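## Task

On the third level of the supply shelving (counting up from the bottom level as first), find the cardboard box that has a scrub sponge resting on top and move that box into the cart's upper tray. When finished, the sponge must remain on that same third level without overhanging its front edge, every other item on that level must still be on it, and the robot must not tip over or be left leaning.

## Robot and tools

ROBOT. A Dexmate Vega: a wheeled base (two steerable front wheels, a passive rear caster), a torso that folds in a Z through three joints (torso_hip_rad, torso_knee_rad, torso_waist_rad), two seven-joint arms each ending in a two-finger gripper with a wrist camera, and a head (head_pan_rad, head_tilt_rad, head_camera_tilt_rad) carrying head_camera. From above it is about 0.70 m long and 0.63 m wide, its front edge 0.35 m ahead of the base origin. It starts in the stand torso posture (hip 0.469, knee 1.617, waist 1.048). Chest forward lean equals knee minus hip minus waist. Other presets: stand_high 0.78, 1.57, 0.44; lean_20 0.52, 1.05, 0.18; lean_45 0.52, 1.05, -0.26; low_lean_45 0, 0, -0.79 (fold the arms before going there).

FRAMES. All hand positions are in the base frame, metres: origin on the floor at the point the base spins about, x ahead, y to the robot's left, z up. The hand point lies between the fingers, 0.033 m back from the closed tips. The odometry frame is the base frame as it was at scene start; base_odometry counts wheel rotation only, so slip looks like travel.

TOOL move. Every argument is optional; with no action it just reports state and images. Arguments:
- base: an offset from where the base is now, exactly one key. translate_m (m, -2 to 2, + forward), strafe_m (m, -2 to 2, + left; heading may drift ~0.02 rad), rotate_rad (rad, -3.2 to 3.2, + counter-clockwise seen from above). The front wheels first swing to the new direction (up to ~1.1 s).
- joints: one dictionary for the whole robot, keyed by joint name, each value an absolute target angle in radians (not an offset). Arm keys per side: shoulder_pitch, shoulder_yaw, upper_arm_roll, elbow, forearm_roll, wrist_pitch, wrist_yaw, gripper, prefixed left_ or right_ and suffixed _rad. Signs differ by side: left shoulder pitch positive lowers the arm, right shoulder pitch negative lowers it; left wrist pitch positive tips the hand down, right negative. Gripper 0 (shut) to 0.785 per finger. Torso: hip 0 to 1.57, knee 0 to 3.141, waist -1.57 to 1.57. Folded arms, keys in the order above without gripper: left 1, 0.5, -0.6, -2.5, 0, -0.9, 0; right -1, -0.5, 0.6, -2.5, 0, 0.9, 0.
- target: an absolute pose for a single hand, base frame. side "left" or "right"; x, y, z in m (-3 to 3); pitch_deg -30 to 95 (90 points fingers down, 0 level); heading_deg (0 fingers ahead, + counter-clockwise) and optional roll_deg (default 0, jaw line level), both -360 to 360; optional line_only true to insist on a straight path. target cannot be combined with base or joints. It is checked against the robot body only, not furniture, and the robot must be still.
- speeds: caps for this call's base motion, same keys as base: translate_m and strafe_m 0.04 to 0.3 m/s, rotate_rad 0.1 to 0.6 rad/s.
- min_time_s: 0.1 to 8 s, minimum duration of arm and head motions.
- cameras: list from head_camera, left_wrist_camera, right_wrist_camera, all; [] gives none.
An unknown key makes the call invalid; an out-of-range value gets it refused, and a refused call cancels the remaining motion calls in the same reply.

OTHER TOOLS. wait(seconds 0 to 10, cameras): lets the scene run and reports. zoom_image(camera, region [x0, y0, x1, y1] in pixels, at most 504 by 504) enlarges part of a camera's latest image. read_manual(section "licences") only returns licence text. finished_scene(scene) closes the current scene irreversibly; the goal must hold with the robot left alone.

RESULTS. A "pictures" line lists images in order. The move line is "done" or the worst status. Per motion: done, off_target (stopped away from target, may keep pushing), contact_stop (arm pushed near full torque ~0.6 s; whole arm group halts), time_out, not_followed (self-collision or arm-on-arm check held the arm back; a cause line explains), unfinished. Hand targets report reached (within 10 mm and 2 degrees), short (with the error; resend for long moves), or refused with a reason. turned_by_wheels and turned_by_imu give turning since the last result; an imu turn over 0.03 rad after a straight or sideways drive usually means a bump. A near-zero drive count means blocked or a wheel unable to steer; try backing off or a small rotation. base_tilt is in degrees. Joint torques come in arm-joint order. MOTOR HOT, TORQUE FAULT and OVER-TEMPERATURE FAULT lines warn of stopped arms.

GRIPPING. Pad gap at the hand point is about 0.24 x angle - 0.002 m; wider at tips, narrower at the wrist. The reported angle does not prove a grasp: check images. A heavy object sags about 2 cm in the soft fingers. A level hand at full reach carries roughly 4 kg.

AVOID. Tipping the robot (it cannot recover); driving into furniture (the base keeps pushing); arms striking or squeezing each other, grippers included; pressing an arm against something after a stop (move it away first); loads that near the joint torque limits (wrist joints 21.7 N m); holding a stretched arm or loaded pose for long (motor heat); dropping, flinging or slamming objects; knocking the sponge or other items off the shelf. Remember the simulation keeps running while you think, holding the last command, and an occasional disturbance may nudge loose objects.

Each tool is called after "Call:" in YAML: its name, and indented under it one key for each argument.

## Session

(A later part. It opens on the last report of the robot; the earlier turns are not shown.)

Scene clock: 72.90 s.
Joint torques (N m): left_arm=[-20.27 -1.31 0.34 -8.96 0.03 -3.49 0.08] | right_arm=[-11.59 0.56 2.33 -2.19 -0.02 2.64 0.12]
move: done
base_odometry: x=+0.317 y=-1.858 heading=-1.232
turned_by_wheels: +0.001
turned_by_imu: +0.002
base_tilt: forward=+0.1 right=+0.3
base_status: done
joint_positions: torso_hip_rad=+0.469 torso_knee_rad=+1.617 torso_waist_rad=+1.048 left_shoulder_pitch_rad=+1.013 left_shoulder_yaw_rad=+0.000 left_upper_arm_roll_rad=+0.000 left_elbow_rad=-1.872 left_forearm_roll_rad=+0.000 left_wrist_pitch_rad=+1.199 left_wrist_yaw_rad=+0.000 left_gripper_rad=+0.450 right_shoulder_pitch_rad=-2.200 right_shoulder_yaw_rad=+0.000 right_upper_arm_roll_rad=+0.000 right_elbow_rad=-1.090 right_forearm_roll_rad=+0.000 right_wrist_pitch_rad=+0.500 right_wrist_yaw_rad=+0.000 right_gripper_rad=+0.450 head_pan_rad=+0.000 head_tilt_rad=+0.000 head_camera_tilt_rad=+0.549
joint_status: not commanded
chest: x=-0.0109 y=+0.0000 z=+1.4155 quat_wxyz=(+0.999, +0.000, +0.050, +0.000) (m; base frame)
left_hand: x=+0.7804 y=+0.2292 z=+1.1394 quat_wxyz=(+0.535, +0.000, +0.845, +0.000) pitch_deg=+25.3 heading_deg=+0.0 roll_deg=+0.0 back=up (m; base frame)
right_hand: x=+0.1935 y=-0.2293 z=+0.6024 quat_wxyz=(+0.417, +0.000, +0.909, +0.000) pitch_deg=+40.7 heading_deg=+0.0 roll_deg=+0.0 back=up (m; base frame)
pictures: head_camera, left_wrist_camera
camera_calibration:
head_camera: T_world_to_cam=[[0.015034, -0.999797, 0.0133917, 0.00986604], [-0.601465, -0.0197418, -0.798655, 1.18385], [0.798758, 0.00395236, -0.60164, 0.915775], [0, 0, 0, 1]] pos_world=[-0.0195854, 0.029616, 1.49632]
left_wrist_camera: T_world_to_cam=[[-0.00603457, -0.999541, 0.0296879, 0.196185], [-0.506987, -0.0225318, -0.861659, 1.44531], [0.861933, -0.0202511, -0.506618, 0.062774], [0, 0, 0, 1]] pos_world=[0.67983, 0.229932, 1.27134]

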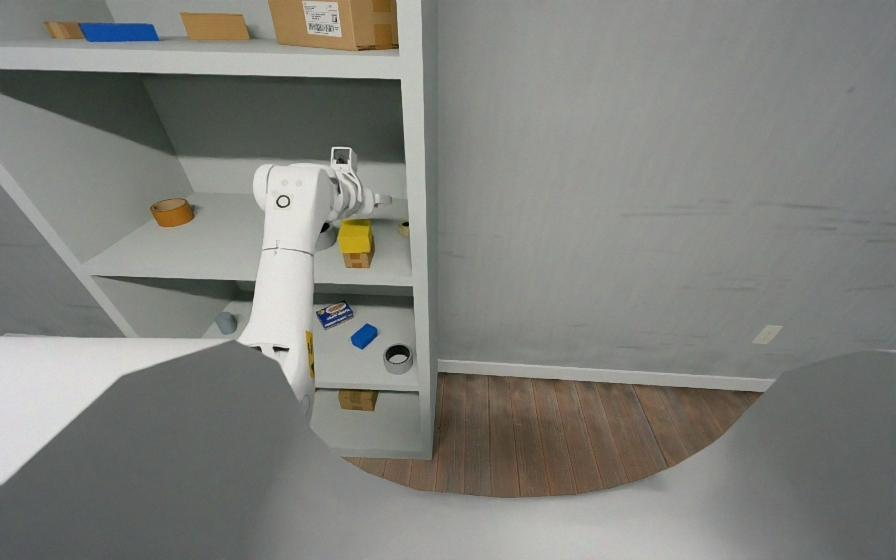

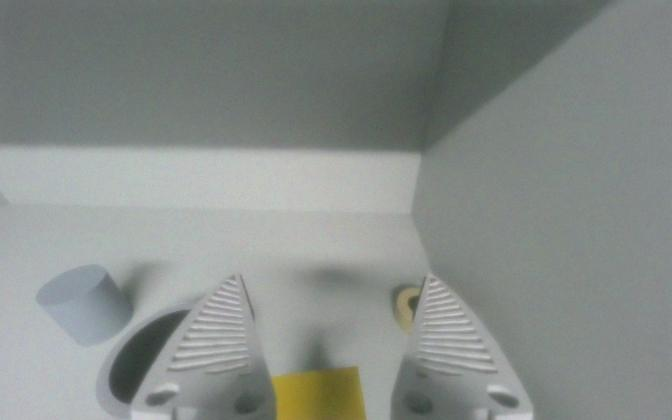

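Call:
zoom_image:
  camera: "left_wrist_camera"
  region: [170, 200, 500, 420]

Scaled by 1.527 from the camera's 672x420 image, which has a finer 960x600 frame.

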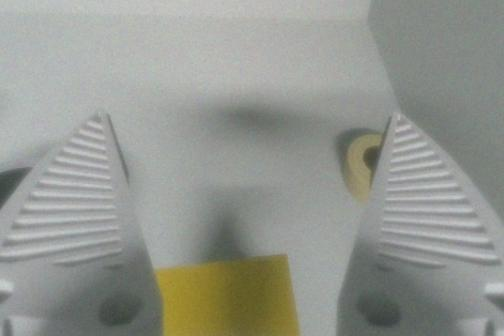

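Call:
move:
  joints: {"left_shoulder_pitch_rad":1.158,"left_elbow_rad":-1.671,"left_wrist_pitch_rad":0.853}
  cameras: ["head_camera","left_wrist_camera"]

Call:
zoom_image:
  camera: "head_camera"
  region: [300, 130, 500, 290]

Scene clock: 87.83 s.
Joint torques (N m): left_arm=[20.66 0.35 -0.39 21.83 0.07 13.17 0.27] | right_arm=[-8.97 -0.46 3.09 -2.23 0.1 2.64 0.2]
move: torque_fault
TORQUE FAULT: left_wrist_pitch_rad reached its load limit. The left arm stopped for 10 seconds, dropped its targets and accepts commands again: back off and push less far. The stop added 9.5 s to the call and to motion_time.
base_odometry: x=+0.317 y=-1.858 heading=-1.232
turned_by_wheels: +0.000
turned_by_imu: +0.004
base_tilt: forward=+0.1 right=+0.3
base_status: not commanded
joint_positions: torso_hip_rad=+0.470 torso_knee_rad=+1.616 torso_waist_rad=+1.049 left_shoulder_pitch_rad=+1.114 left_shoulder_yaw_rad=+0.000 left_upper_arm_roll_rad=+0.000 left_elbow_rad=-1.732 left_forearm_roll_rad=+0.000 left_wrist_pitch_rad=+0.937 left_wrist_yaw_rad=+0.000 left_gripper_rad=+0.450 right_shoulder_pitch_rad=-2.200 right_shoulder_yaw_rad=+0.000 right_upper_arm_roll_rad=+0.000 right_elbow_rad=-1.090 right_forearm_roll_rad=+0.000 right_wrist_pitch_rad=+0.500 right_wrist_yaw_rad=+0.000 right_gripper_rad=+0.450 head_pan_rad=+0.000 head_tilt_rad=+0.000 head_camera_tilt_rad=+0.549
joint_status: left_shoulder_pitch_rad torque_fault (moved +0.102 of +0.145); left_elbow_rad torque_fault (moved +0.142 of +0.201); left_wrist_pitch_rad torque_fault (moved -0.264 of -0.346)
chest: x=-0.0135 y=+0.0000 z=+1.4156 quat_wxyz=(+0.999, +0.000, +0.049, +0.000) (m; base frame)
left_hand: x=+0.7865 y=+0.2291 z=+1.0735 quat_wxyz=(+0.546, +0.000, +0.838, +0.000) pitch_deg=+23.9 heading_deg=+0.0 roll_deg=+0.0 back=up (m; base frame)
right_hand: x=+0.1935 y=-0.2293 z=+0.6031 quat_wxyz=(+0.419, +0.000, +0.908, +0.000) pitch_deg=+40.5 heading_deg=+0.0 roll_deg=+0.0 back=up (m; base frame)
pictures: head_camera, left_wrist_camera
camera_calibration:
head_camera: T_world_to_cam=[[0.01499, -0.999797, 0.013441, 0.00983489], [-0.598842, -0.0197418, -0.800624, 1.18514], [0.800727, 0.00395238, -0.599016, 0.914342], [0, 0, 0, 1]] pos_world=[-0.0225717, 0.029616, 1.49643]
left_wrist_camera: T_world_to_cam=[[-0.00697901, -0.999539, 0.0295462, 0.198947], [-0.485856, -0.0224355, -0.873751, 1.38797], [0.874011, -0.0204531, -0.485476, -0.00800092], [0, 0, 0, 1]] pos_world=[0.682734, 0.229832, 1.20297]

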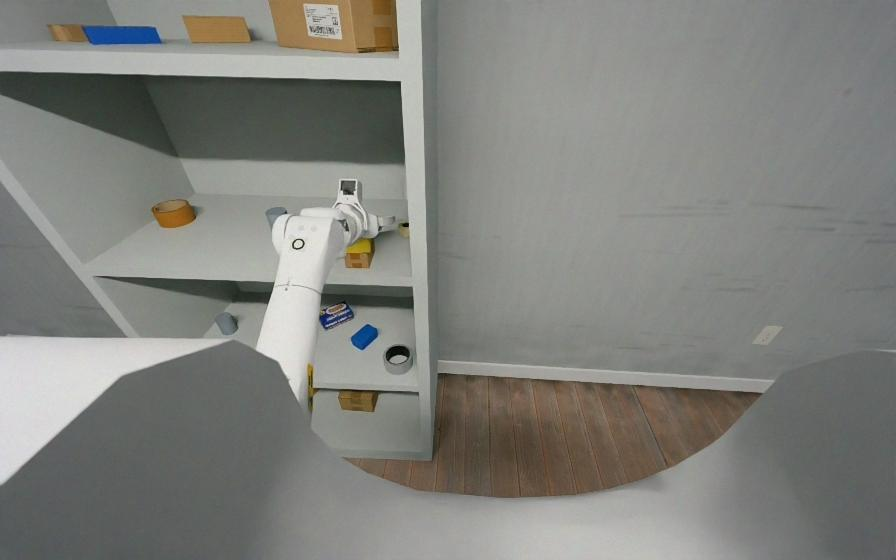

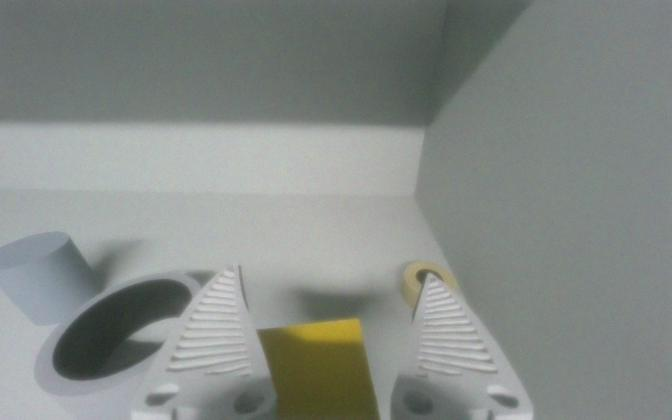

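Scaled by 2.520 from the camera's 896x560 image, which has a finer 960x600 frame.

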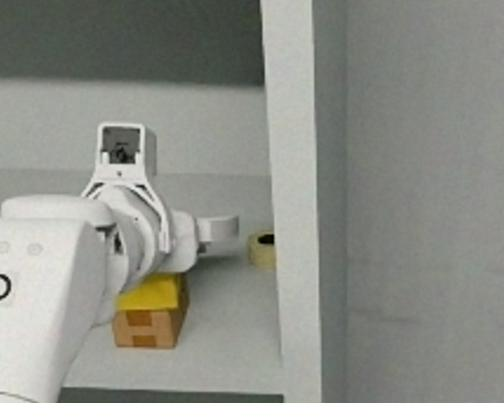

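Call:
move:
  joints: {"left_shoulder_pitch_rad":1.013,"left_elbow_rad":-1.872,"left_wrist_pitch_rad":1.199}
  cameras: ["left_wrist_camera"]

Call:
move:
  base: {"translate_m": -0.35}
  joints: {"left_shoulder_pitch_rad":0.357,"left_elbow_rad":-0.991,"left_wrist_pitch_rad":1.334}
  cameras: ["head_camera","left_wrist_camera"]

Call:
zoom_image:
  camera: "left_wrist_camera"
  region: [170, 0, 500, 220]

Scene clock: 92.33 s.
Joint torques (N m): left_arm=[-26.35 1.36 -0.14 -10.47 -0.17 -2.68 -0.08] | right_arm=[-9.72 -0.59 2.3 -2.85 -0.09 2.17 0.06]
move: done
base_odometry: x=+0.317 y=-1.858 heading=-1.232
turned_by_wheels: +0.000
turned_by_imu: +0.001
base_tilt: forward=+0.1 right=+0.2
base_status: not commanded
joint_positions: torso_hip_rad=+0.469 torso_knee_rad=+1.617 torso_waist_rad=+1.048 left_shoulder_pitch_rad=+1.016 left_shoulder_yaw_rad=+0.000 left_upper_arm_roll_rad=+0.000 left_elbow_rad=-1.868 left_forearm_roll_rad=+0.000 left_wrist_pitch_rad=+1.194 left_wrist_yaw_rad=+0.000 left_gripper_rad=+0.450 right_shoulder_pitch_rad=-2.200 right_shoulder_yaw_rad=+0.000 right_upper_arm_roll_rad=+0.000 right_elbow_rad=-1.090 right_forearm_roll_rad=+0.000 right_wrist_pitch_rad=+0.500 right_wrist_yaw_rad=+0.000 right_gripper_rad=+0.450 head_pan_rad=+0.000 head_tilt_rad=+0.000 head_camera_tilt_rad=+0.549
joint_status: all done
chest: x=-0.0112 y=+0.0000 z=+1.4155 quat_wxyz=(+0.999, +0.000, +0.050, +0.000) (m; base frame)
left_hand: x=+0.7804 y=+0.2291 z=+1.1378 quat_wxyz=(+0.535, +0.000, +0.845, +0.000) pitch_deg=+25.3 heading_deg=+0.0 roll_deg=+0.0 back=up (m; base frame)
right_hand: x=+0.1935 y=-0.2293 z=+0.6025 quat_wxyz=(+0.417, +0.000, +0.909, +0.000) pitch_deg=+40.7 heading_deg=+0.0 roll_deg=+0.0 back=up (m; base frame)
pictures: left_wrist_camera
camera_calibration:
left_wrist_camera: T_world_to_cam=[[-0.00608967, -0.999543, 0.0296032, 0.196378], [-0.506913, -0.0224326, -0.861705, 1.44392], [0.861975, -0.0202538, -0.506545, 0.0618427], [0, 0, 0, 1]] pos_world=[0.67983, 0.229932, 1.26974]

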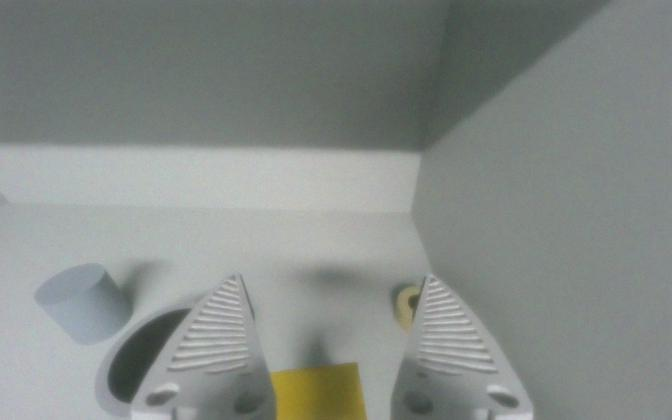

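Scene clock: 96.93 s.
Joint torques (N m): left_arm=[-34.09 1.17 0.13 -8.78 0.1 -2.48 0.06] | right_arm=[-11.42 -2.39 2.73 -2.21 0.05 2.14 0.19]
move: done
base_odometry: x=+0.200 y=-1.528 heading=-1.231
turned_by_wheels: +0.001
turned_by_imu: +0.005
base_tilt: forward=+0.1 right=+0.3
base_status: done
joint_positions: torso_hip_rad=+0.469 torso_knee_rad=+1.617 torso_waist_rad=+1.048 left_shoulder_pitch_rad=+0.362 left_shoulder_yaw_rad=+0.000 left_upper_arm_roll_rad=+0.000 left_elbow_rad=-0.996 left_forearm_roll_rad=+0.000 left_wrist_pitch_rad=+1.333 left_wrist_yaw_rad=+0.000 left_gripper_rad=+0.450 right_shoulder_pitch_rad=-2.200 right_shoulder_yaw_rad=+0.000 right_upper_arm_roll_rad=+0.000 right_elbow_rad=-1.090 right_forearm_roll_rad=+0.000 right_wrist_pitch_rad=+0.500 right_wrist_yaw_rad=+0.000 right_gripper_rad=+0.450 head_pan_rad=+0.000 head_tilt_rad=+0.000 head_camera_tilt_rad=+0.549
joint_status: all done
chest: x=-0.0111 y=+0.0000 z=+1.4155 quat_wxyz=(+0.999, +0.000, +0.050, +0.000) (m; base frame)
left_hand: x=+0.8403 y=+0.2292 z=+1.1386 quat_wxyz=(+0.377, +0.000, +0.926, +0.000) pitch_deg=+45.8 heading_deg=+0.0 roll_deg=+0.0 back=up (m; base frame)
right_hand: x=+0.1934 y=-0.2293 z=+0.6024 quat_wxyz=(+0.417, +0.000, +0.909, +0.000) pitch_deg=+40.7 heading_deg=+0.0 roll_deg=+0.0 back=up (m; base frame)
pictures: head_camera, left_wrist_camera
camera_calibration:
head_camera: T_world_to_cam=[[0.0150325, -0.999797, 0.0133944, 0.00986497], [-0.601304, -0.0197422, -0.798776, 1.18392], [0.798879, 0.00395346, -0.601479, 0.915696], [0, 0, 0, 1]] pos_world=[-0.0197845, 0.029616, 1.49632]
left_wrist_camera: T_world_to_cam=[[0.00472634, -0.999545, 0.0297804, 0.187448], [-0.776637, -0.0224291, -0.629549, 1.43721], [0.629931, -0.0201531, -0.77639, 0.512769], [0, 0, 0, 1]] pos_world=[0.792298, 0.229932, 1.29732]

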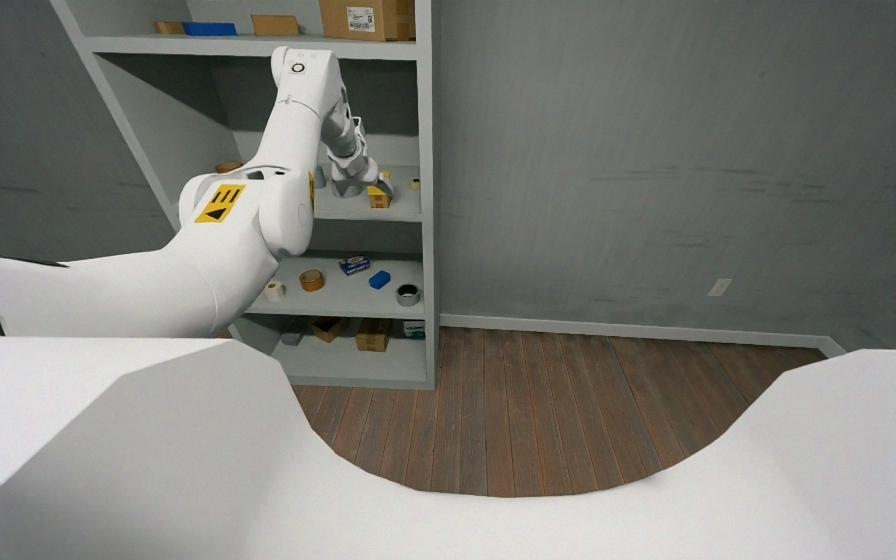

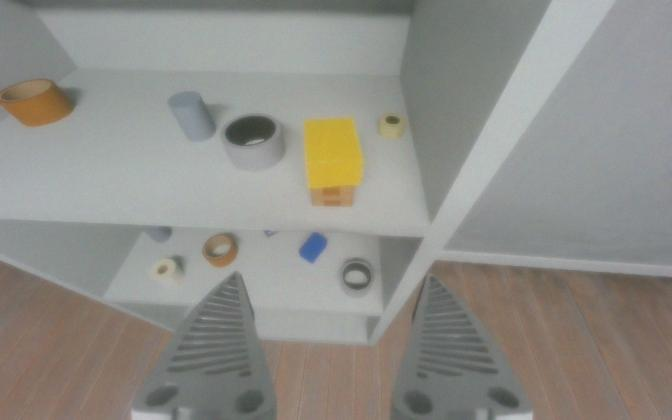

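Scaled by 1.527 from the camera's 672x420 image, which has a finer 960x600 frame.

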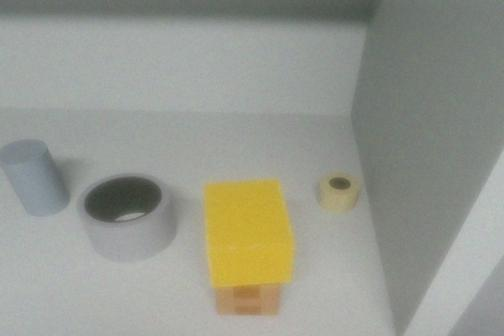

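Call:
move:
  base: {"translate_m": 0.22}
  cameras: ["head_camera","left_wrist_camera"]

Call:
zoom_image:
  camera: "head_camera"
  region: [300, 130, 500, 290]

Scene clock: 100.23 s.
Joint torques (N m): left_arm=[-33.64 -0.49 0.51 -8.84 0.04 -2.58 0.09] | right_arm=[-9.63 -1.44 2.5 -2.42 -0.05 2.84 0.05]
move: done
base_odometry: x=+0.273 y=-1.735 heading=-1.230
turned_by_wheels: +0.001
turned_by_imu: +0.000
base_tilt: forward=+0.1 right=+0.2
base_status: done
joint_positions: torso_hip_rad=+0.469 torso_knee_rad=+1.617 torso_waist_rad=+1.048 left_shoulder_pitch_rad=+0.357 left_shoulder_yaw_rad=+0.000 left_upper_arm_roll_rad=+0.000 left_elbow_rad=-0.991 left_forearm_roll_rad=+0.000 left_wrist_pitch_rad=+1.334 left_wrist_yaw_rad=+0.000 left_gripper_rad=+0.450 right_shoulder_pitch_rad=-2.200 right_shoulder_yaw_rad=+0.000 right_upper_arm_roll_rad=+0.000 right_elbow_rad=-1.090 right_forearm_roll_rad=+0.000 right_wrist_pitch_rad=+0.500 right_wrist_yaw_rad=+0.000 right_gripper_rad=+0.450 head_pan_rad=+0.000 head_tilt_rad=+0.000 head_camera_tilt_rad=+0.549
joint_status: not commanded
chest: x=-0.0109 y=+0.0000 z=+1.4155 quat_wxyz=(+0.999, +0.000, +0.050, +0.000) (m; base frame)
left_hand: x=+0.8402 y=+0.2292 z=+1.1388 quat_wxyz=(+0.375, +0.000, +0.927, +0.000) pitch_deg=+45.9 heading_deg=+0.0 roll_deg=+0.0 back=up (m; base frame)
right_hand: x=+0.1934 y=-0.2293 z=+0.6024 quat_wxyz=(+0.417, +0.000, +0.909, +0.000) pitch_deg=+40.7 heading_deg=+0.0 roll_deg=+0.0 back=up (m; base frame)
pictures: head_camera, left_wrist_camera
camera_calibration:
head_camera: T_world_to_cam=[[0.015034, -0.999797, 0.0133917, 0.00986604], [-0.601465, -0.0197418, -0.798655, 1.18385], [0.798758, 0.00395236, -0.60164, 0.915775], [0, 0, 0, 1]] pos_world=[-0.0195854, 0.029616, 1.49632]
left_wrist_camera: T_world_to_cam=[[0.00479653, -0.999545, 0.02977, 0.187393], [-0.77812, -0.0224296, -0.627715, 1.43649], [0.628097, -0.0201538, -0.777874, 0.516269], [0, 0, 0, 1]] pos_world=[0.792596, 0.229932, 1.29772]

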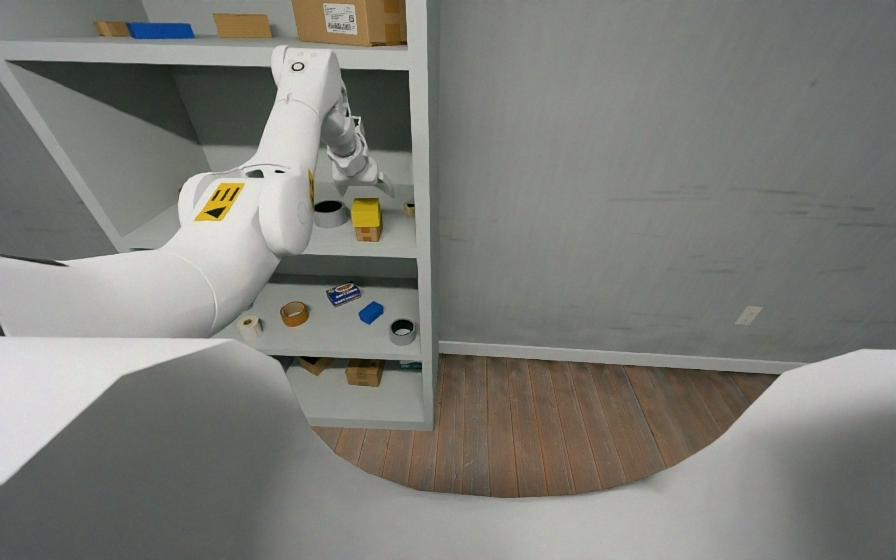

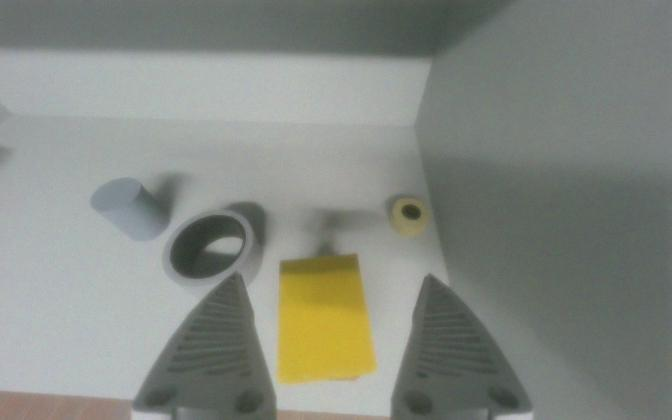

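Scaled by 2.520 from the camera's 896x560 image, which has a finer 960x600 frame.

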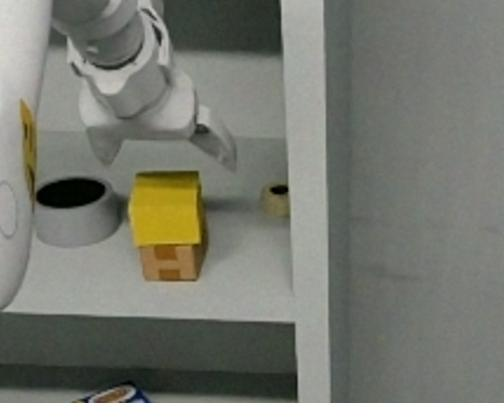

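Call:
move:
  joints: {"left_shoulder_pitch_rad":0.5045,"left_elbow_rad":-0.9305,"left_wrist_pitch_rad":1.126}
  cameras: ["head_camera","left_wrist_camera"]

Call:
zoom_image:
  camera: "head_camera"
  region: [300, 130, 500, 290]

Scene clock: 103.17 s.
Joint torques (N m): left_arm=[10.19 -11.89 0.2 8.95 -7.04 4.38 -3.91] | right_arm=[-11.22 -1.19 2.96 -2.06 0.12 3.19 0.17]
move: done
base_odometry: x=+0.273 y=-1.735 heading=-1.229
turned_by_wheels: +0.000
turned_by_imu: +0.002
base_tilt: forward=+0.1 right=+0.4
base_status: not commanded
joint_positions: torso_hip_rad=+0.469 torso_knee_rad=+1.616 torso_waist_rad=+1.048 left_shoulder_pitch_rad=+0.499 left_shoulder_yaw_rad=+0.000 left_upper_arm_roll_rad=+0.000 left_elbow_rad=-0.933 left_forearm_roll_rad=+0.001 left_wrist_pitch_rad=+1.130 left_wrist_yaw_rad=+0.001 left_gripper_rad=+0.450 right_shoulder_pitch_rad=-2.200 right_shoulder_yaw_rad=+0.000 right_upper_arm_roll_rad=+0.000 right_elbow_rad=-1.090 right_forearm_roll_rad=+0.000 right_wrist_pitch_rad=+0.500 right_wrist_yaw_rad=+0.000 right_gripper_rad=+0.450 head_pan_rad=+0.000 head_tilt_rad=+0.000 head_camera_tilt_rad=+0.549
joint_status: all done
chest: x=-0.0123 y=+0.0000 z=+1.4155 quat_wxyz=(+0.999, +0.000, +0.049, +0.000) (m; base frame)
left_hand: x=+0.8412 y=+0.2306 z=+1.0462 quat_wxyz=(+0.378, +0.000, +0.926, +0.002) pitch_deg=+45.5 heading_deg=+0.3 roll_deg=+0.2 back=up (m; base frame)
right_hand: x=+0.1935 y=-0.2293 z=+0.6028 quat_wxyz=(+0.418, +0.000, +0.909, +0.000) pitch_deg=+40.6 heading_deg=+0.0 roll_deg=+0.0 back=up (m; base frame)
pictures: head_camera, left_wrist_camera
camera_calibration:
head_camera: T_world_to_cam=[[0.0150113, -0.999797, 0.0134159, 0.00985189], [-0.600106, -0.0197407, -0.799677, 1.18451], [0.79978, 0.00395323, -0.60028, 0.914956], [0, 0, 0, 1]] pos_world=[-0.0210783, 0.029616, 1.49633]
left_wrist_camera: T_world_to_cam=[[0.00641967, -0.99961, 0.0271614, 0.192933], [-0.773943, -0.0221667, -0.632867, 1.38096], [0.633223, -0.0169586, -0.773784, 0.43436], [0, 0, 0, 1]] pos_world=[0.792501, 0.230836, 1.20483]

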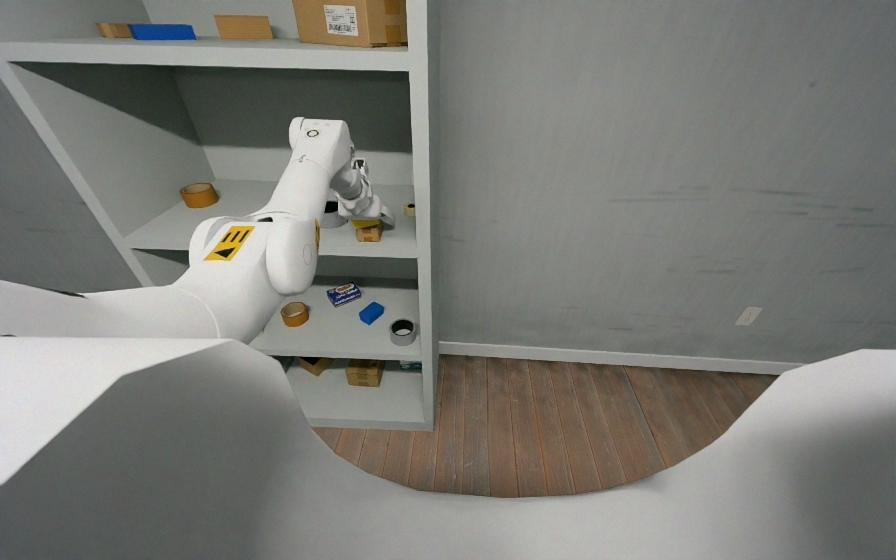

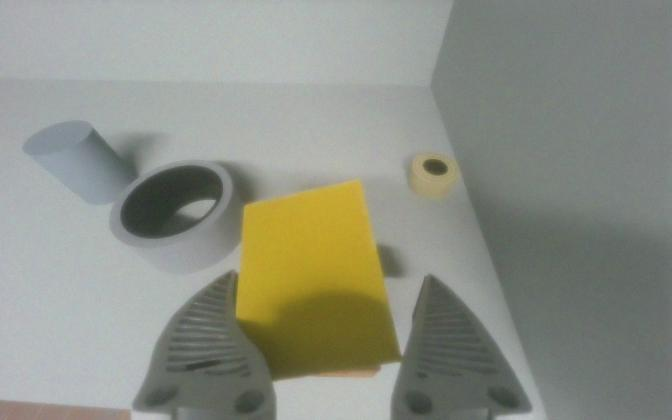

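Scaled by 2.520 from the camera's 896x560 image, which has a finer 960x600 frame.

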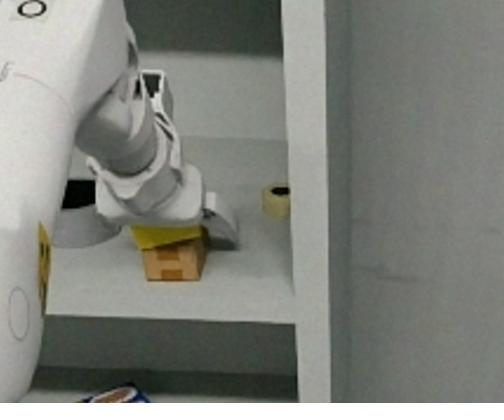

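Call:
move:
  joints: {"left_shoulder_pitch_rad":0.357,"left_elbow_rad":-0.991,"left_wrist_pitch_rad":1.334}
  cameras: []

Call:
move:
  joints: {"left_gripper_rad":0.6,"left_shoulder_yaw_rad":0.013}
  cameras: ["head_camera","left_wrist_camera"]

Scene clock: 106.33 s.
Joint torques (N m): left_arm=[-33.89 -2.28 0.37 -10.07 -0.13 -1.89 -0.08] | right_arm=[-10.04 0.2 2.46 -3.04 -0.06 2.67 0.02]
move: done
base_odometry: x=+0.273 y=-1.735 heading=-1.230
turned_by_wheels: +0.000
turned_by_imu: +0.000
base_tilt: forward=+0.1 right=+0.3
base_status: not commanded
joint_positions: torso_hip_rad=+0.469 torso_knee_rad=+1.617 torso_waist_rad=+1.048 left_shoulder_pitch_rad=+0.361 left_shoulder_yaw_rad=+0.000 left_upper_arm_roll_rad=+0.000 left_elbow_rad=-0.989 left_forearm_roll_rad=+0.000 left_wrist_pitch_rad=+1.329 left_wrist_yaw_rad=+0.000 left_gripper_rad=+0.450 right_shoulder_pitch_rad=-2.200 right_shoulder_yaw_rad=+0.000 right_upper_arm_roll_rad=+0.000 right_elbow_rad=-1.090 right_forearm_roll_rad=+0.000 right_wrist_pitch_rad=+0.500 right_wrist_yaw_rad=+0.000 right_gripper_rad=+0.450 head_pan_rad=+0.000 head_tilt_rad=+0.000 head_camera_tilt_rad=+0.549
joint_status: all done
chest: x=-0.0112 y=+0.0000 z=+1.4155 quat_wxyz=(+0.999, +0.000, +0.050, +0.000) (m; base frame)
left_hand: x=+0.8402 y=+0.2294 z=+1.1363 quat_wxyz=(+0.375, +0.000, +0.927, +0.000) pitch_deg=+45.9 heading_deg=+0.0 roll_deg=+0.0 back=up (m; base frame)
right_hand: x=+0.1934 y=-0.2293 z=+0.6025 quat_wxyz=(+0.417, +0.000, +0.909, +0.000) pitch_deg=+40.7 heading_deg=+0.0 roll_deg=+0.0 back=up (m; base frame)
pictures: none
No camera images: "cameras" was empty.

Scene clock: 106.97 s.
Joint torques (N m): left_arm=[-34.36 4.4 0.5 -9.47 -0.05 -1.54 -0.07] | right_arm=[-11.33 -0.84 3.63 -2.3 -0.07 2.27 0.01]
move: done
base_odometry: x=+0.273 y=-1.735 heading=-1.230
turned_by_wheels: +0.000
turned_by_imu: +0.000
base_tilt: forward=+0.2 right=+0.4
base_status: not commanded
joint_positions: torso_hip_rad=+0.469 torso_knee_rad=+1.617 torso_waist_rad=+1.048 left_shoulder_pitch_rad=+0.358 left_shoulder_yaw_rad=+0.008 left_upper_arm_roll_rad=+0.000 left_elbow_rad=-0.990 left_forearm_roll_rad=+0.000 left_wrist_pitch_rad=+1.333 left_wrist_yaw_rad=+0.000 left_gripper_rad=+0.600 right_shoulder_pitch_rad=-2.200 right_shoulder_yaw_rad=+0.000 right_upper_arm_roll_rad=+0.000 right_elbow_rad=-1.090 right_forearm_roll_rad=+0.000 right_wrist_pitch_rad=+0.500 right_wrist_yaw_rad=+0.000 right_gripper_rad=+0.450 head_pan_rad=+0.000 head_tilt_rad=+0.000 head_camera_tilt_rad=+0.549
joint_status: all done
chest: x=-0.0112 y=+0.0000 z=+1.4155 quat_wxyz=(+0.999, +0.000, +0.050, +0.000) (m; base frame)
left_hand: x=+0.8400 y=+0.2363 z=+1.1383 quat_wxyz=(+0.376, -0.003, +0.927, +0.003) pitch_deg=+45.9 heading_deg=+0.6 roll_deg=+0.3 back=up (m; base frame)
right_hand: x=+0.1934 y=-0.2293 z=+0.6025 quat_wxyz=(+0.417, +0.000, +0.909, +0.000) pitch_deg=+40.7 heading_deg=+0.0 roll_deg=+0.0 back=up (m; base frame)
pictures: head_camera, left_wrist_camera
camera_calibration:
head_camera: T_world_to_cam=[[0.0150303, -0.999797, 0.0133953, 0.00986514], [-0.601241, -0.0197413, -0.798824, 1.18393], [0.798926, 0.00395276, -0.601416, 0.915682], [0, 0, 0, 1]] pos_world=[-0.0198842, 0.029616, 1.49632]
left_wrist_camera: T_world_to_cam=[[0.0123083, -0.999583, 0.0261095, 0.192321], [-0.777859, -0.0259791, -0.627902, 1.43703], [0.628319, -0.0125811, -0.777854, 0.514138], [0, 0, 0, 1]] pos_world=[0.792399, 0.236042, 1.29722]

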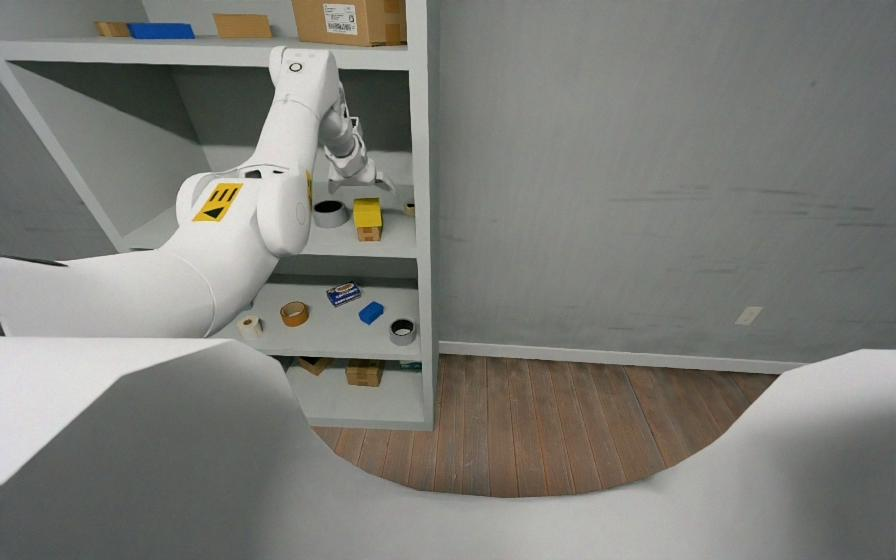

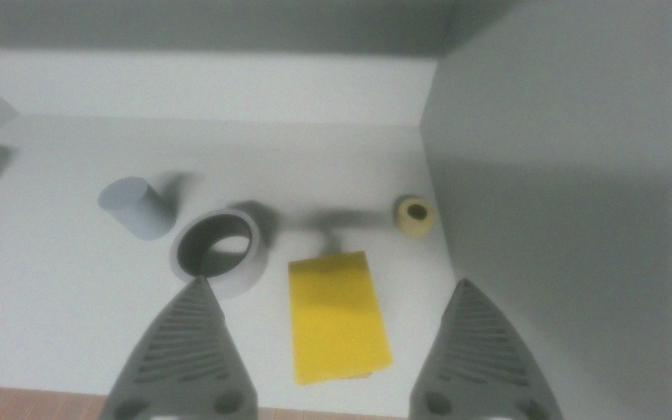

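Call:
move:
  joints: {"left_gripper_rad":0.5,"left_shoulder_pitch_rad":0.5,"left_elbow_rad":-0.935,"left_wrist_pitch_rad":1.135}
  cameras: ["head_camera","left_wrist_camera"]

Call:
zoom_image:
  camera: "head_camera"
  region: [300, 130, 500, 290]

Scene clock: 109.83 s.
Joint torques (N m): left_arm=[-23.53 2.44 0.31 -8.14 -0.2 -2.61 0.06] | right_arm=[-9 -1.24 2.66 -1.4 -0.08 2.54 0.14]
move: done
base_odometry: x=+0.273 y=-1.735 heading=-1.230
turned_by_wheels: +0.000
turned_by_imu: +0.001
base_tilt: forward=+0.2 right=+0.3
base_status: not commanded
joint_positions: torso_hip_rad=+0.469 torso_knee_rad=+1.617 torso_waist_rad=+1.048 left_shoulder_pitch_rad=+0.496 left_shoulder_yaw_rad=+0.013 left_upper_arm_roll_rad=+0.000 left_elbow_rad=-0.937 left_forearm_roll_rad=+0.000 left_wrist_pitch_rad=+1.141 left_wrist_yaw_rad=+0.000 left_gripper_rad=+0.500 right_shoulder_pitch_rad=-2.200 right_shoulder_yaw_rad=+0.000 right_upper_arm_roll_rad=+0.000 right_elbow_rad=-1.090 right_forearm_roll_rad=+0.000 right_wrist_pitch_rad=+0.500 right_wrist_yaw_rad=+0.000 right_gripper_rad=+0.450 head_pan_rad=+0.000 head_tilt_rad=+0.000 head_camera_tilt_rad=+0.549
joint_status: all done
chest: x=-0.0112 y=+0.0000 z=+1.4155 quat_wxyz=(+0.999, +0.000, +0.050, +0.000) (m; base frame)
left_hand: x=+0.8405 y=+0.2405 z=+1.0464 quat_wxyz=(+0.376, -0.003, +0.927, +0.005) pitch_deg=+45.9 heading_deg=+1.0 roll_deg=+0.6 back=up (m; base frame)
right_hand: x=+0.1934 y=-0.2293 z=+0.6024 quat_wxyz=(+0.417, +0.000, +0.909, +0.000) pitch_deg=+40.7 heading_deg=+0.0 roll_deg=+0.0 back=up (m; base frame)
pictures: head_camera, left_wrist_camera
camera_calibration:
head_camera: T_world_to_cam=[[0.0150303, -0.999797, 0.0133953, 0.00986514], [-0.601241, -0.0197413, -0.798824, 1.18393], [0.798926, 0.00395276, -0.601416, 0.915682], [0, 0, 0, 1]] pos_world=[-0.0198842, 0.029616, 1.49632]
left_wrist_camera: T_world_to_cam=[[0.0154131, -0.999626, 0.0225884, 0.200013], [-0.777464, -0.026187, -0.628382, 1.38005], [0.628739, -0.00787632, -0.777577, 0.44065], [0, 0, 0, 1]] pos_world=[0.7928, 0.239548, 1.20532]

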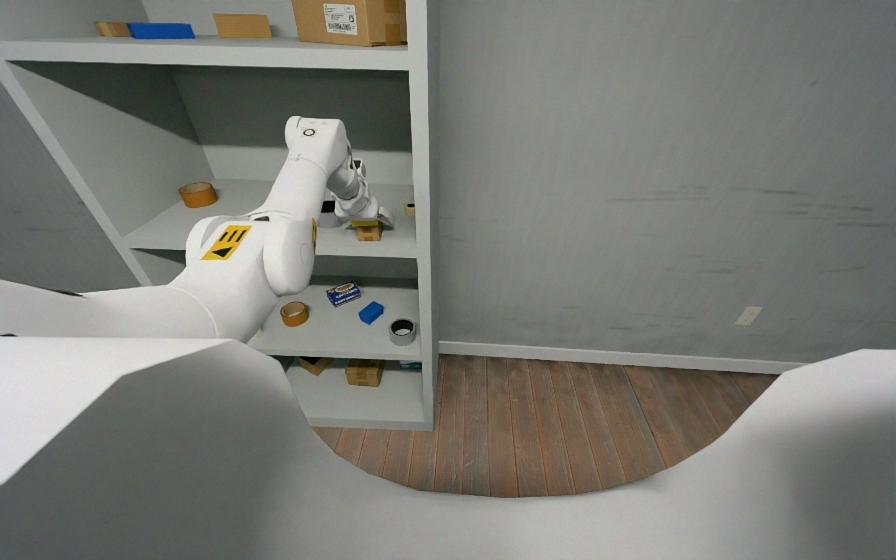

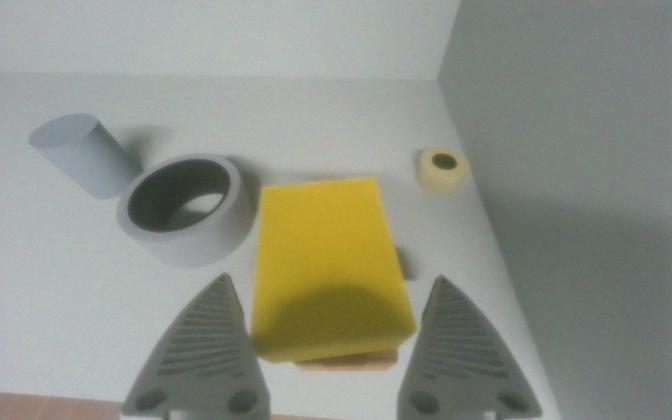

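Scaled by 2.520 from the camera's 896x560 image, which has a finer 960x600 frame.

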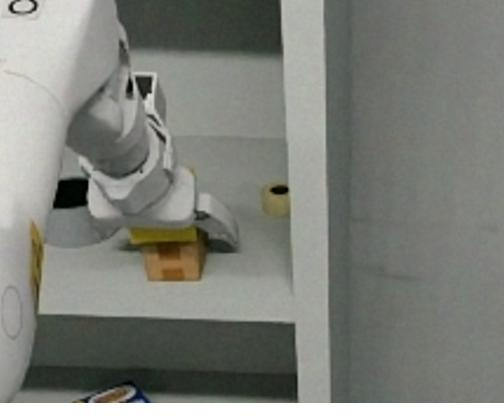

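Call:
move:
  joints: {"left_gripper_rad":0.2}
  cameras: ["left_wrist_camera"]

Call:
move:
  joints: {"left_shoulder_pitch_rad":0.357,"left_elbow_rad":-0.991,"left_wrist_pitch_rad":1.334}
  cameras: ["head_camera","left_wrist_camera"]

Scene clock: 111.03 s.
Joint torques (N m): left_arm=[-23.75 1.5 0.45 -8.36 0.06 -1.87 0.11] | right_arm=[-9.23 -0.74 2.89 -3.7 0.12 2.46 -0.18]
move: done
base_odometry: x=+0.273 y=-1.735 heading=-1.230
turned_by_wheels: +0.000
turned_by_imu: +0.000
base_tilt: forward=+0.1 right=+0.3
base_status: not commanded
joint_positions: torso_hip_rad=+0.469 torso_knee_rad=+1.617 torso_waist_rad=+1.048 left_shoulder_pitch_rad=+0.500 left_shoulder_yaw_rad=+0.013 left_upper_arm_roll_rad=+0.000 left_elbow_rad=-0.935 left_forearm_roll_rad=+0.000 left_wrist_pitch_rad=+1.136 left_wrist_yaw_rad=+0.000 left_gripper_rad=+0.201 right_shoulder_pitch_rad=-2.200 right_shoulder_yaw_rad=+0.000 right_upper_arm_roll_rad=+0.000 right_elbow_rad=-1.090 right_forearm_roll_rad=+0.000 right_wrist_pitch_rad=+0.500 right_wrist_yaw_rad=+0.000 right_gripper_rad=+0.450 head_pan_rad=+0.000 head_tilt_rad=+0.000 head_camera_tilt_rad=+0.549
joint_status: all done
chest: x=-0.0112 y=+0.0000 z=+1.4155 quat_wxyz=(+0.999, +0.000, +0.050, +0.000) (m; base frame)
left_hand: x=+0.8403 y=+0.2405 z=+1.0440 quat_wxyz=(+0.376, -0.003, +0.927, +0.005) pitch_deg=+45.9 heading_deg=+1.0 roll_deg=+0.6 back=up (m; base frame)
right_hand: x=+0.1934 y=-0.2293 z=+0.6024 quat_wxyz=(+0.417, +0.000, +0.909, +0.000) pitch_deg=+40.7 heading_deg=+0.0 roll_deg=+0.0 back=up (m; base frame)
pictures: left_wrist_camera
camera_calibration:
left_wrist_camera: T_world_to_cam=[[0.0154091, -0.999626, 0.0225899, 0.200071], [-0.777376, -0.026186, -0.628491, 1.37844], [0.628848, -0.00787634, -0.777488, 0.438717], [0, 0, 0, 1]] pos_world=[0.7926, 0.239548, 1.20292]

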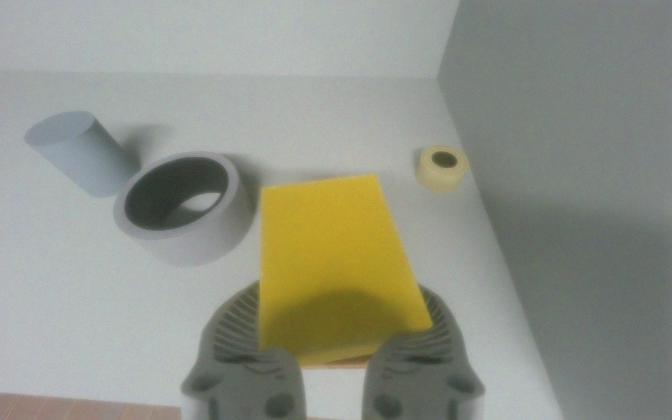

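Scene clock: 113.33 s.
Joint torques (N m): left_arm=[-33.53 1.25 0.33 -10.76 0.11 -2.36 0.06] | right_arm=[-10.49 -0.12 2.68 -3.06 0.05 3.7 0.02]
move: done
base_odometry: x=+0.273 y=-1.735 heading=-1.230
turned_by_wheels: +0.000
turned_by_imu: +0.001
base_tilt: forward=+0.1 right=+0.3
base_status: not commanded
joint_positions: torso_hip_rad=+0.469 torso_knee_rad=+1.617 torso_waist_rad=+1.048 left_shoulder_pitch_rad=+0.361 left_shoulder_yaw_rad=+0.013 left_upper_arm_roll_rad=+0.000 left_elbow_rad=-0.989 left_forearm_roll_rad=+0.000 left_wrist_pitch_rad=+1.329 left_wrist_yaw_rad=+0.000 left_gripper_rad=+0.201 right_shoulder_pitch_rad=-2.200 right_shoulder_yaw_rad=+0.000 right_upper_arm_roll_rad=+0.000 right_elbow_rad=-1.090 right_forearm_roll_rad=+0.000 right_wrist_pitch_rad=+0.500 right_wrist_yaw_rad=+0.000 right_gripper_rad=+0.450 head_pan_rad=+0.000 head_tilt_rad=+0.000 head_camera_tilt_rad=+0.549
joint_status: all done
chest: x=-0.0112 y=+0.0000 z=+1.4155 quat_wxyz=(+0.999, +0.000, +0.050, +0.000) (m; base frame)
left_hand: x=+0.8401 y=+0.2402 z=+1.1363 quat_wxyz=(+0.375, -0.004, +0.927, +0.005) pitch_deg=+45.9 heading_deg=+1.0 roll_deg=+0.5 back=up (m; base frame)
right_hand: x=+0.1934 y=-0.2293 z=+0.6024 quat_wxyz=(+0.417, +0.000, +0.909, +0.000) pitch_deg=+40.7 heading_deg=+0.0 roll_deg=+0.0 back=up (m; base frame)
pictures: head_camera, left_wrist_camera
camera_calibration:
head_camera: T_world_to_cam=[[0.0150303, -0.999797, 0.0133953, 0.00986514], [-0.601241, -0.0197413, -0.798824, 1.18393], [0.798926, 0.00395276, -0.601416, 0.915682], [0, 0, 0, 1]] pos_world=[-0.0198842, 0.029616, 1.49632]
left_wrist_camera: T_world_to_cam=[[0.0164032, -0.999575, 0.0240931, 0.195141], [-0.77784, -0.0278976, -0.627843, 1.43631], [0.628248, -0.00844197, -0.777967, 0.511771], [0, 0, 0, 1]] pos_world=[0.7925, 0.239448, 1.29522]

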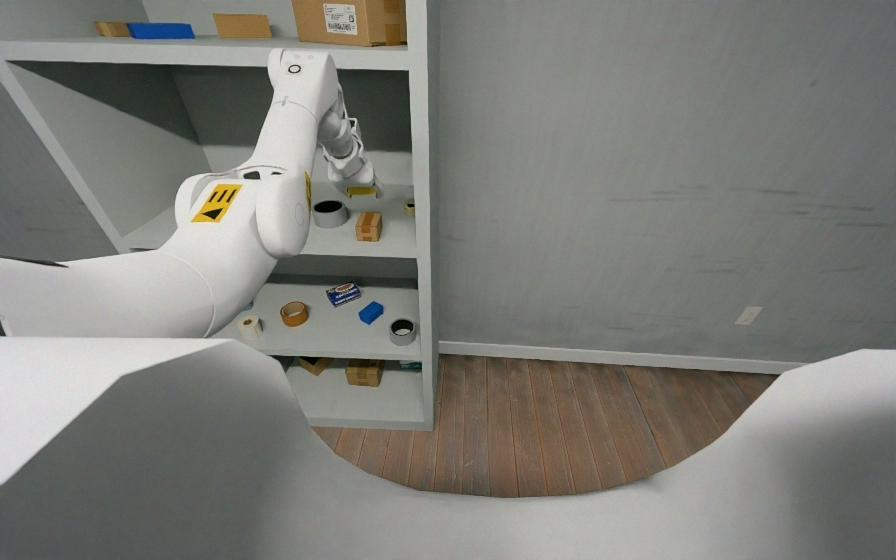

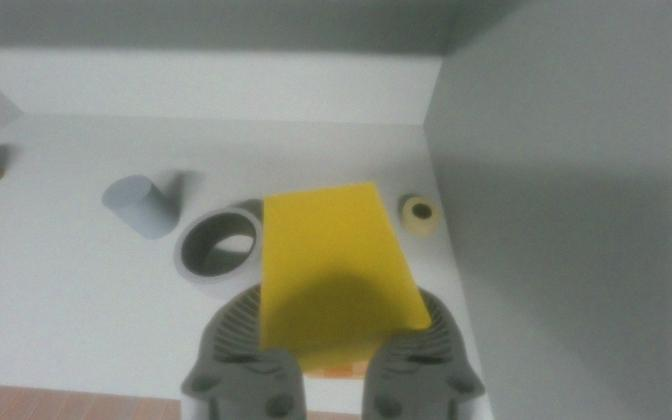

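Call:
move:
  base: {"strafe_m": 0.43}
  cameras: ["left_wrist_camera"]

Call:
move:
  base: {"translate_m": 0.06}
  cameras: ["left_wrist_camera"]

Scene clock: 118.60 s.
Joint torques (N m): left_arm=[-33.22 0.41 0.45 -10.27 -0.05 -1.92 0.07] | right_arm=[-10.56 -0.3 2.16 -2.36 -0.55 2.34 -0.18]
move: done
base_odometry: x=+0.678 y=-1.592 heading=-1.227
turned_by_wheels: +0.003
turned_by_imu: +0.009
base_tilt: forward=+0.2 right=+0.2
base_status: done
joint_positions: torso_hip_rad=+0.469 torso_knee_rad=+1.617 torso_waist_rad=+1.048 left_shoulder_pitch_rad=+0.357 left_shoulder_yaw_rad=+0.013 left_upper_arm_roll_rad=+0.000 left_elbow_rad=-0.991 left_forearm_roll_rad=+0.000 left_wrist_pitch_rad=+1.334 left_wrist_yaw_rad=+0.000 left_gripper_rad=+0.201 right_shoulder_pitch_rad=-2.200 right_shoulder_yaw_rad=+0.000 right_upper_arm_roll_rad=+0.000 right_elbow_rad=-1.090 right_forearm_roll_rad=+0.000 right_wrist_pitch_rad=+0.500 right_wrist_yaw_rad=+0.000 right_gripper_rad=+0.450 head_pan_rad=+0.000 head_tilt_rad=+0.000 head_camera_tilt_rad=+0.549
joint_status: not commanded
chest: x=-0.0111 y=+0.0000 z=+1.4155 quat_wxyz=(+0.999, +0.000, +0.050, +0.000) (m; base frame)
left_hand: x=+0.8400 y=+0.2402 z=+1.1390 quat_wxyz=(+0.375, -0.004, +0.927, +0.005) pitch_deg=+45.9 heading_deg=+1.0 roll_deg=+0.5 back=up (m; base frame)
right_hand: x=+0.1934 y=-0.2293 z=+0.6024 quat_wxyz=(+0.417, +0.000, +0.909, +0.000) pitch_deg=+40.7 heading_deg=+0.0 roll_deg=+0.0 back=up (m; base frame)
pictures: left_wrist_camera
camera_calibration:
left_wrist_camera: T_world_to_cam=[[0.0163999, -0.999575, 0.0240955, 0.195077], [-0.777752, -0.0278977, -0.627952, 1.438], [0.628358, -0.00844198, -0.777879, 0.513734], [0, 0, 0, 1]] pos_world=[0.7924, 0.239448, 1.29792]

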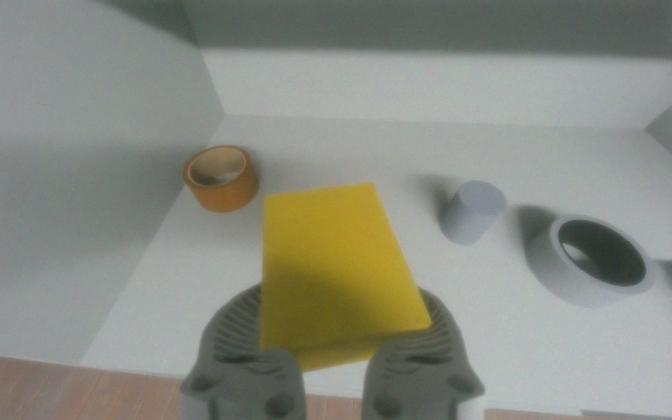

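Scene clock: 120.67 s.
Joint torques (N m): left_arm=[-33.07 1.74 0.51 -10.54 0.09 -2.61 0.09] | right_arm=[-10.06 -2.39 2.93 -2.94 0.03 2.78 0.15]
move: done
base_odometry: x=+0.698 y=-1.649 heading=-1.227
turned_by_wheels: -0.001
turned_by_imu: -0.001
base_tilt: forward=+0.2 right=+0.3
base_status: done
joint_positions: torso_hip_rad=+0.469 torso_knee_rad=+1.617 torso_waist_rad=+1.048 left_shoulder_pitch_rad=+0.357 left_shoulder_yaw_rad=+0.013 left_upper_arm_roll_rad=+0.000 left_elbow_rad=-0.991 left_forearm_roll_rad=+0.000 left_wrist_pitch_rad=+1.334 left_wrist_yaw_rad=+0.000 left_gripper_rad=+0.201 right_shoulder_pitch_rad=-2.200 right_shoulder_yaw_rad=+0.000 right_upper_arm_roll_rad=+0.000 right_elbow_rad=-1.090 right_forearm_roll_rad=+0.000 right_wrist_pitch_rad=+0.500 right_wrist_yaw_rad=+0.000 right_gripper_rad=+0.450 head_pan_rad=+0.000 head_tilt_rad=+0.000 head_camera_tilt_rad=+0.549
joint_status: not commanded
chest: x=-0.0109 y=+0.0000 z=+1.4155 quat_wxyz=(+0.999, +0.000, +0.050, +0.000) (m; base frame)
left_hand: x=+0.8401 y=+0.2402 z=+1.1388 quat_wxyz=(+0.375, -0.004, +0.927, +0.005) pitch_deg=+45.9 heading_deg=+1.0 roll_deg=+0.5 back=up (m; base frame)
right_hand: x=+0.1934 y=-0.2293 z=+0.6024 quat_wxyz=(+0.417, +0.000, +0.909, +0.000) pitch_deg=+40.7 heading_deg=+0.0 roll_deg=+0.0 back=up (m; base frame)
pictures: left_wrist_camera
camera_calibration:
left_wrist_camera: T_world_to_cam=[[0.0164048, -0.999575, 0.0240917, 0.195081], [-0.77789, -0.0278973, -0.627782, 1.43784], [0.628187, -0.00844202, -0.778017, 0.513829], [0, 0, 0, 1]] pos_world=[0.7925, 0.239448, 1.29772]

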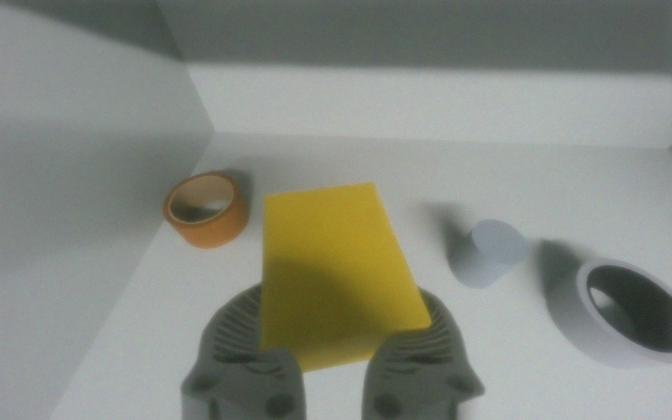

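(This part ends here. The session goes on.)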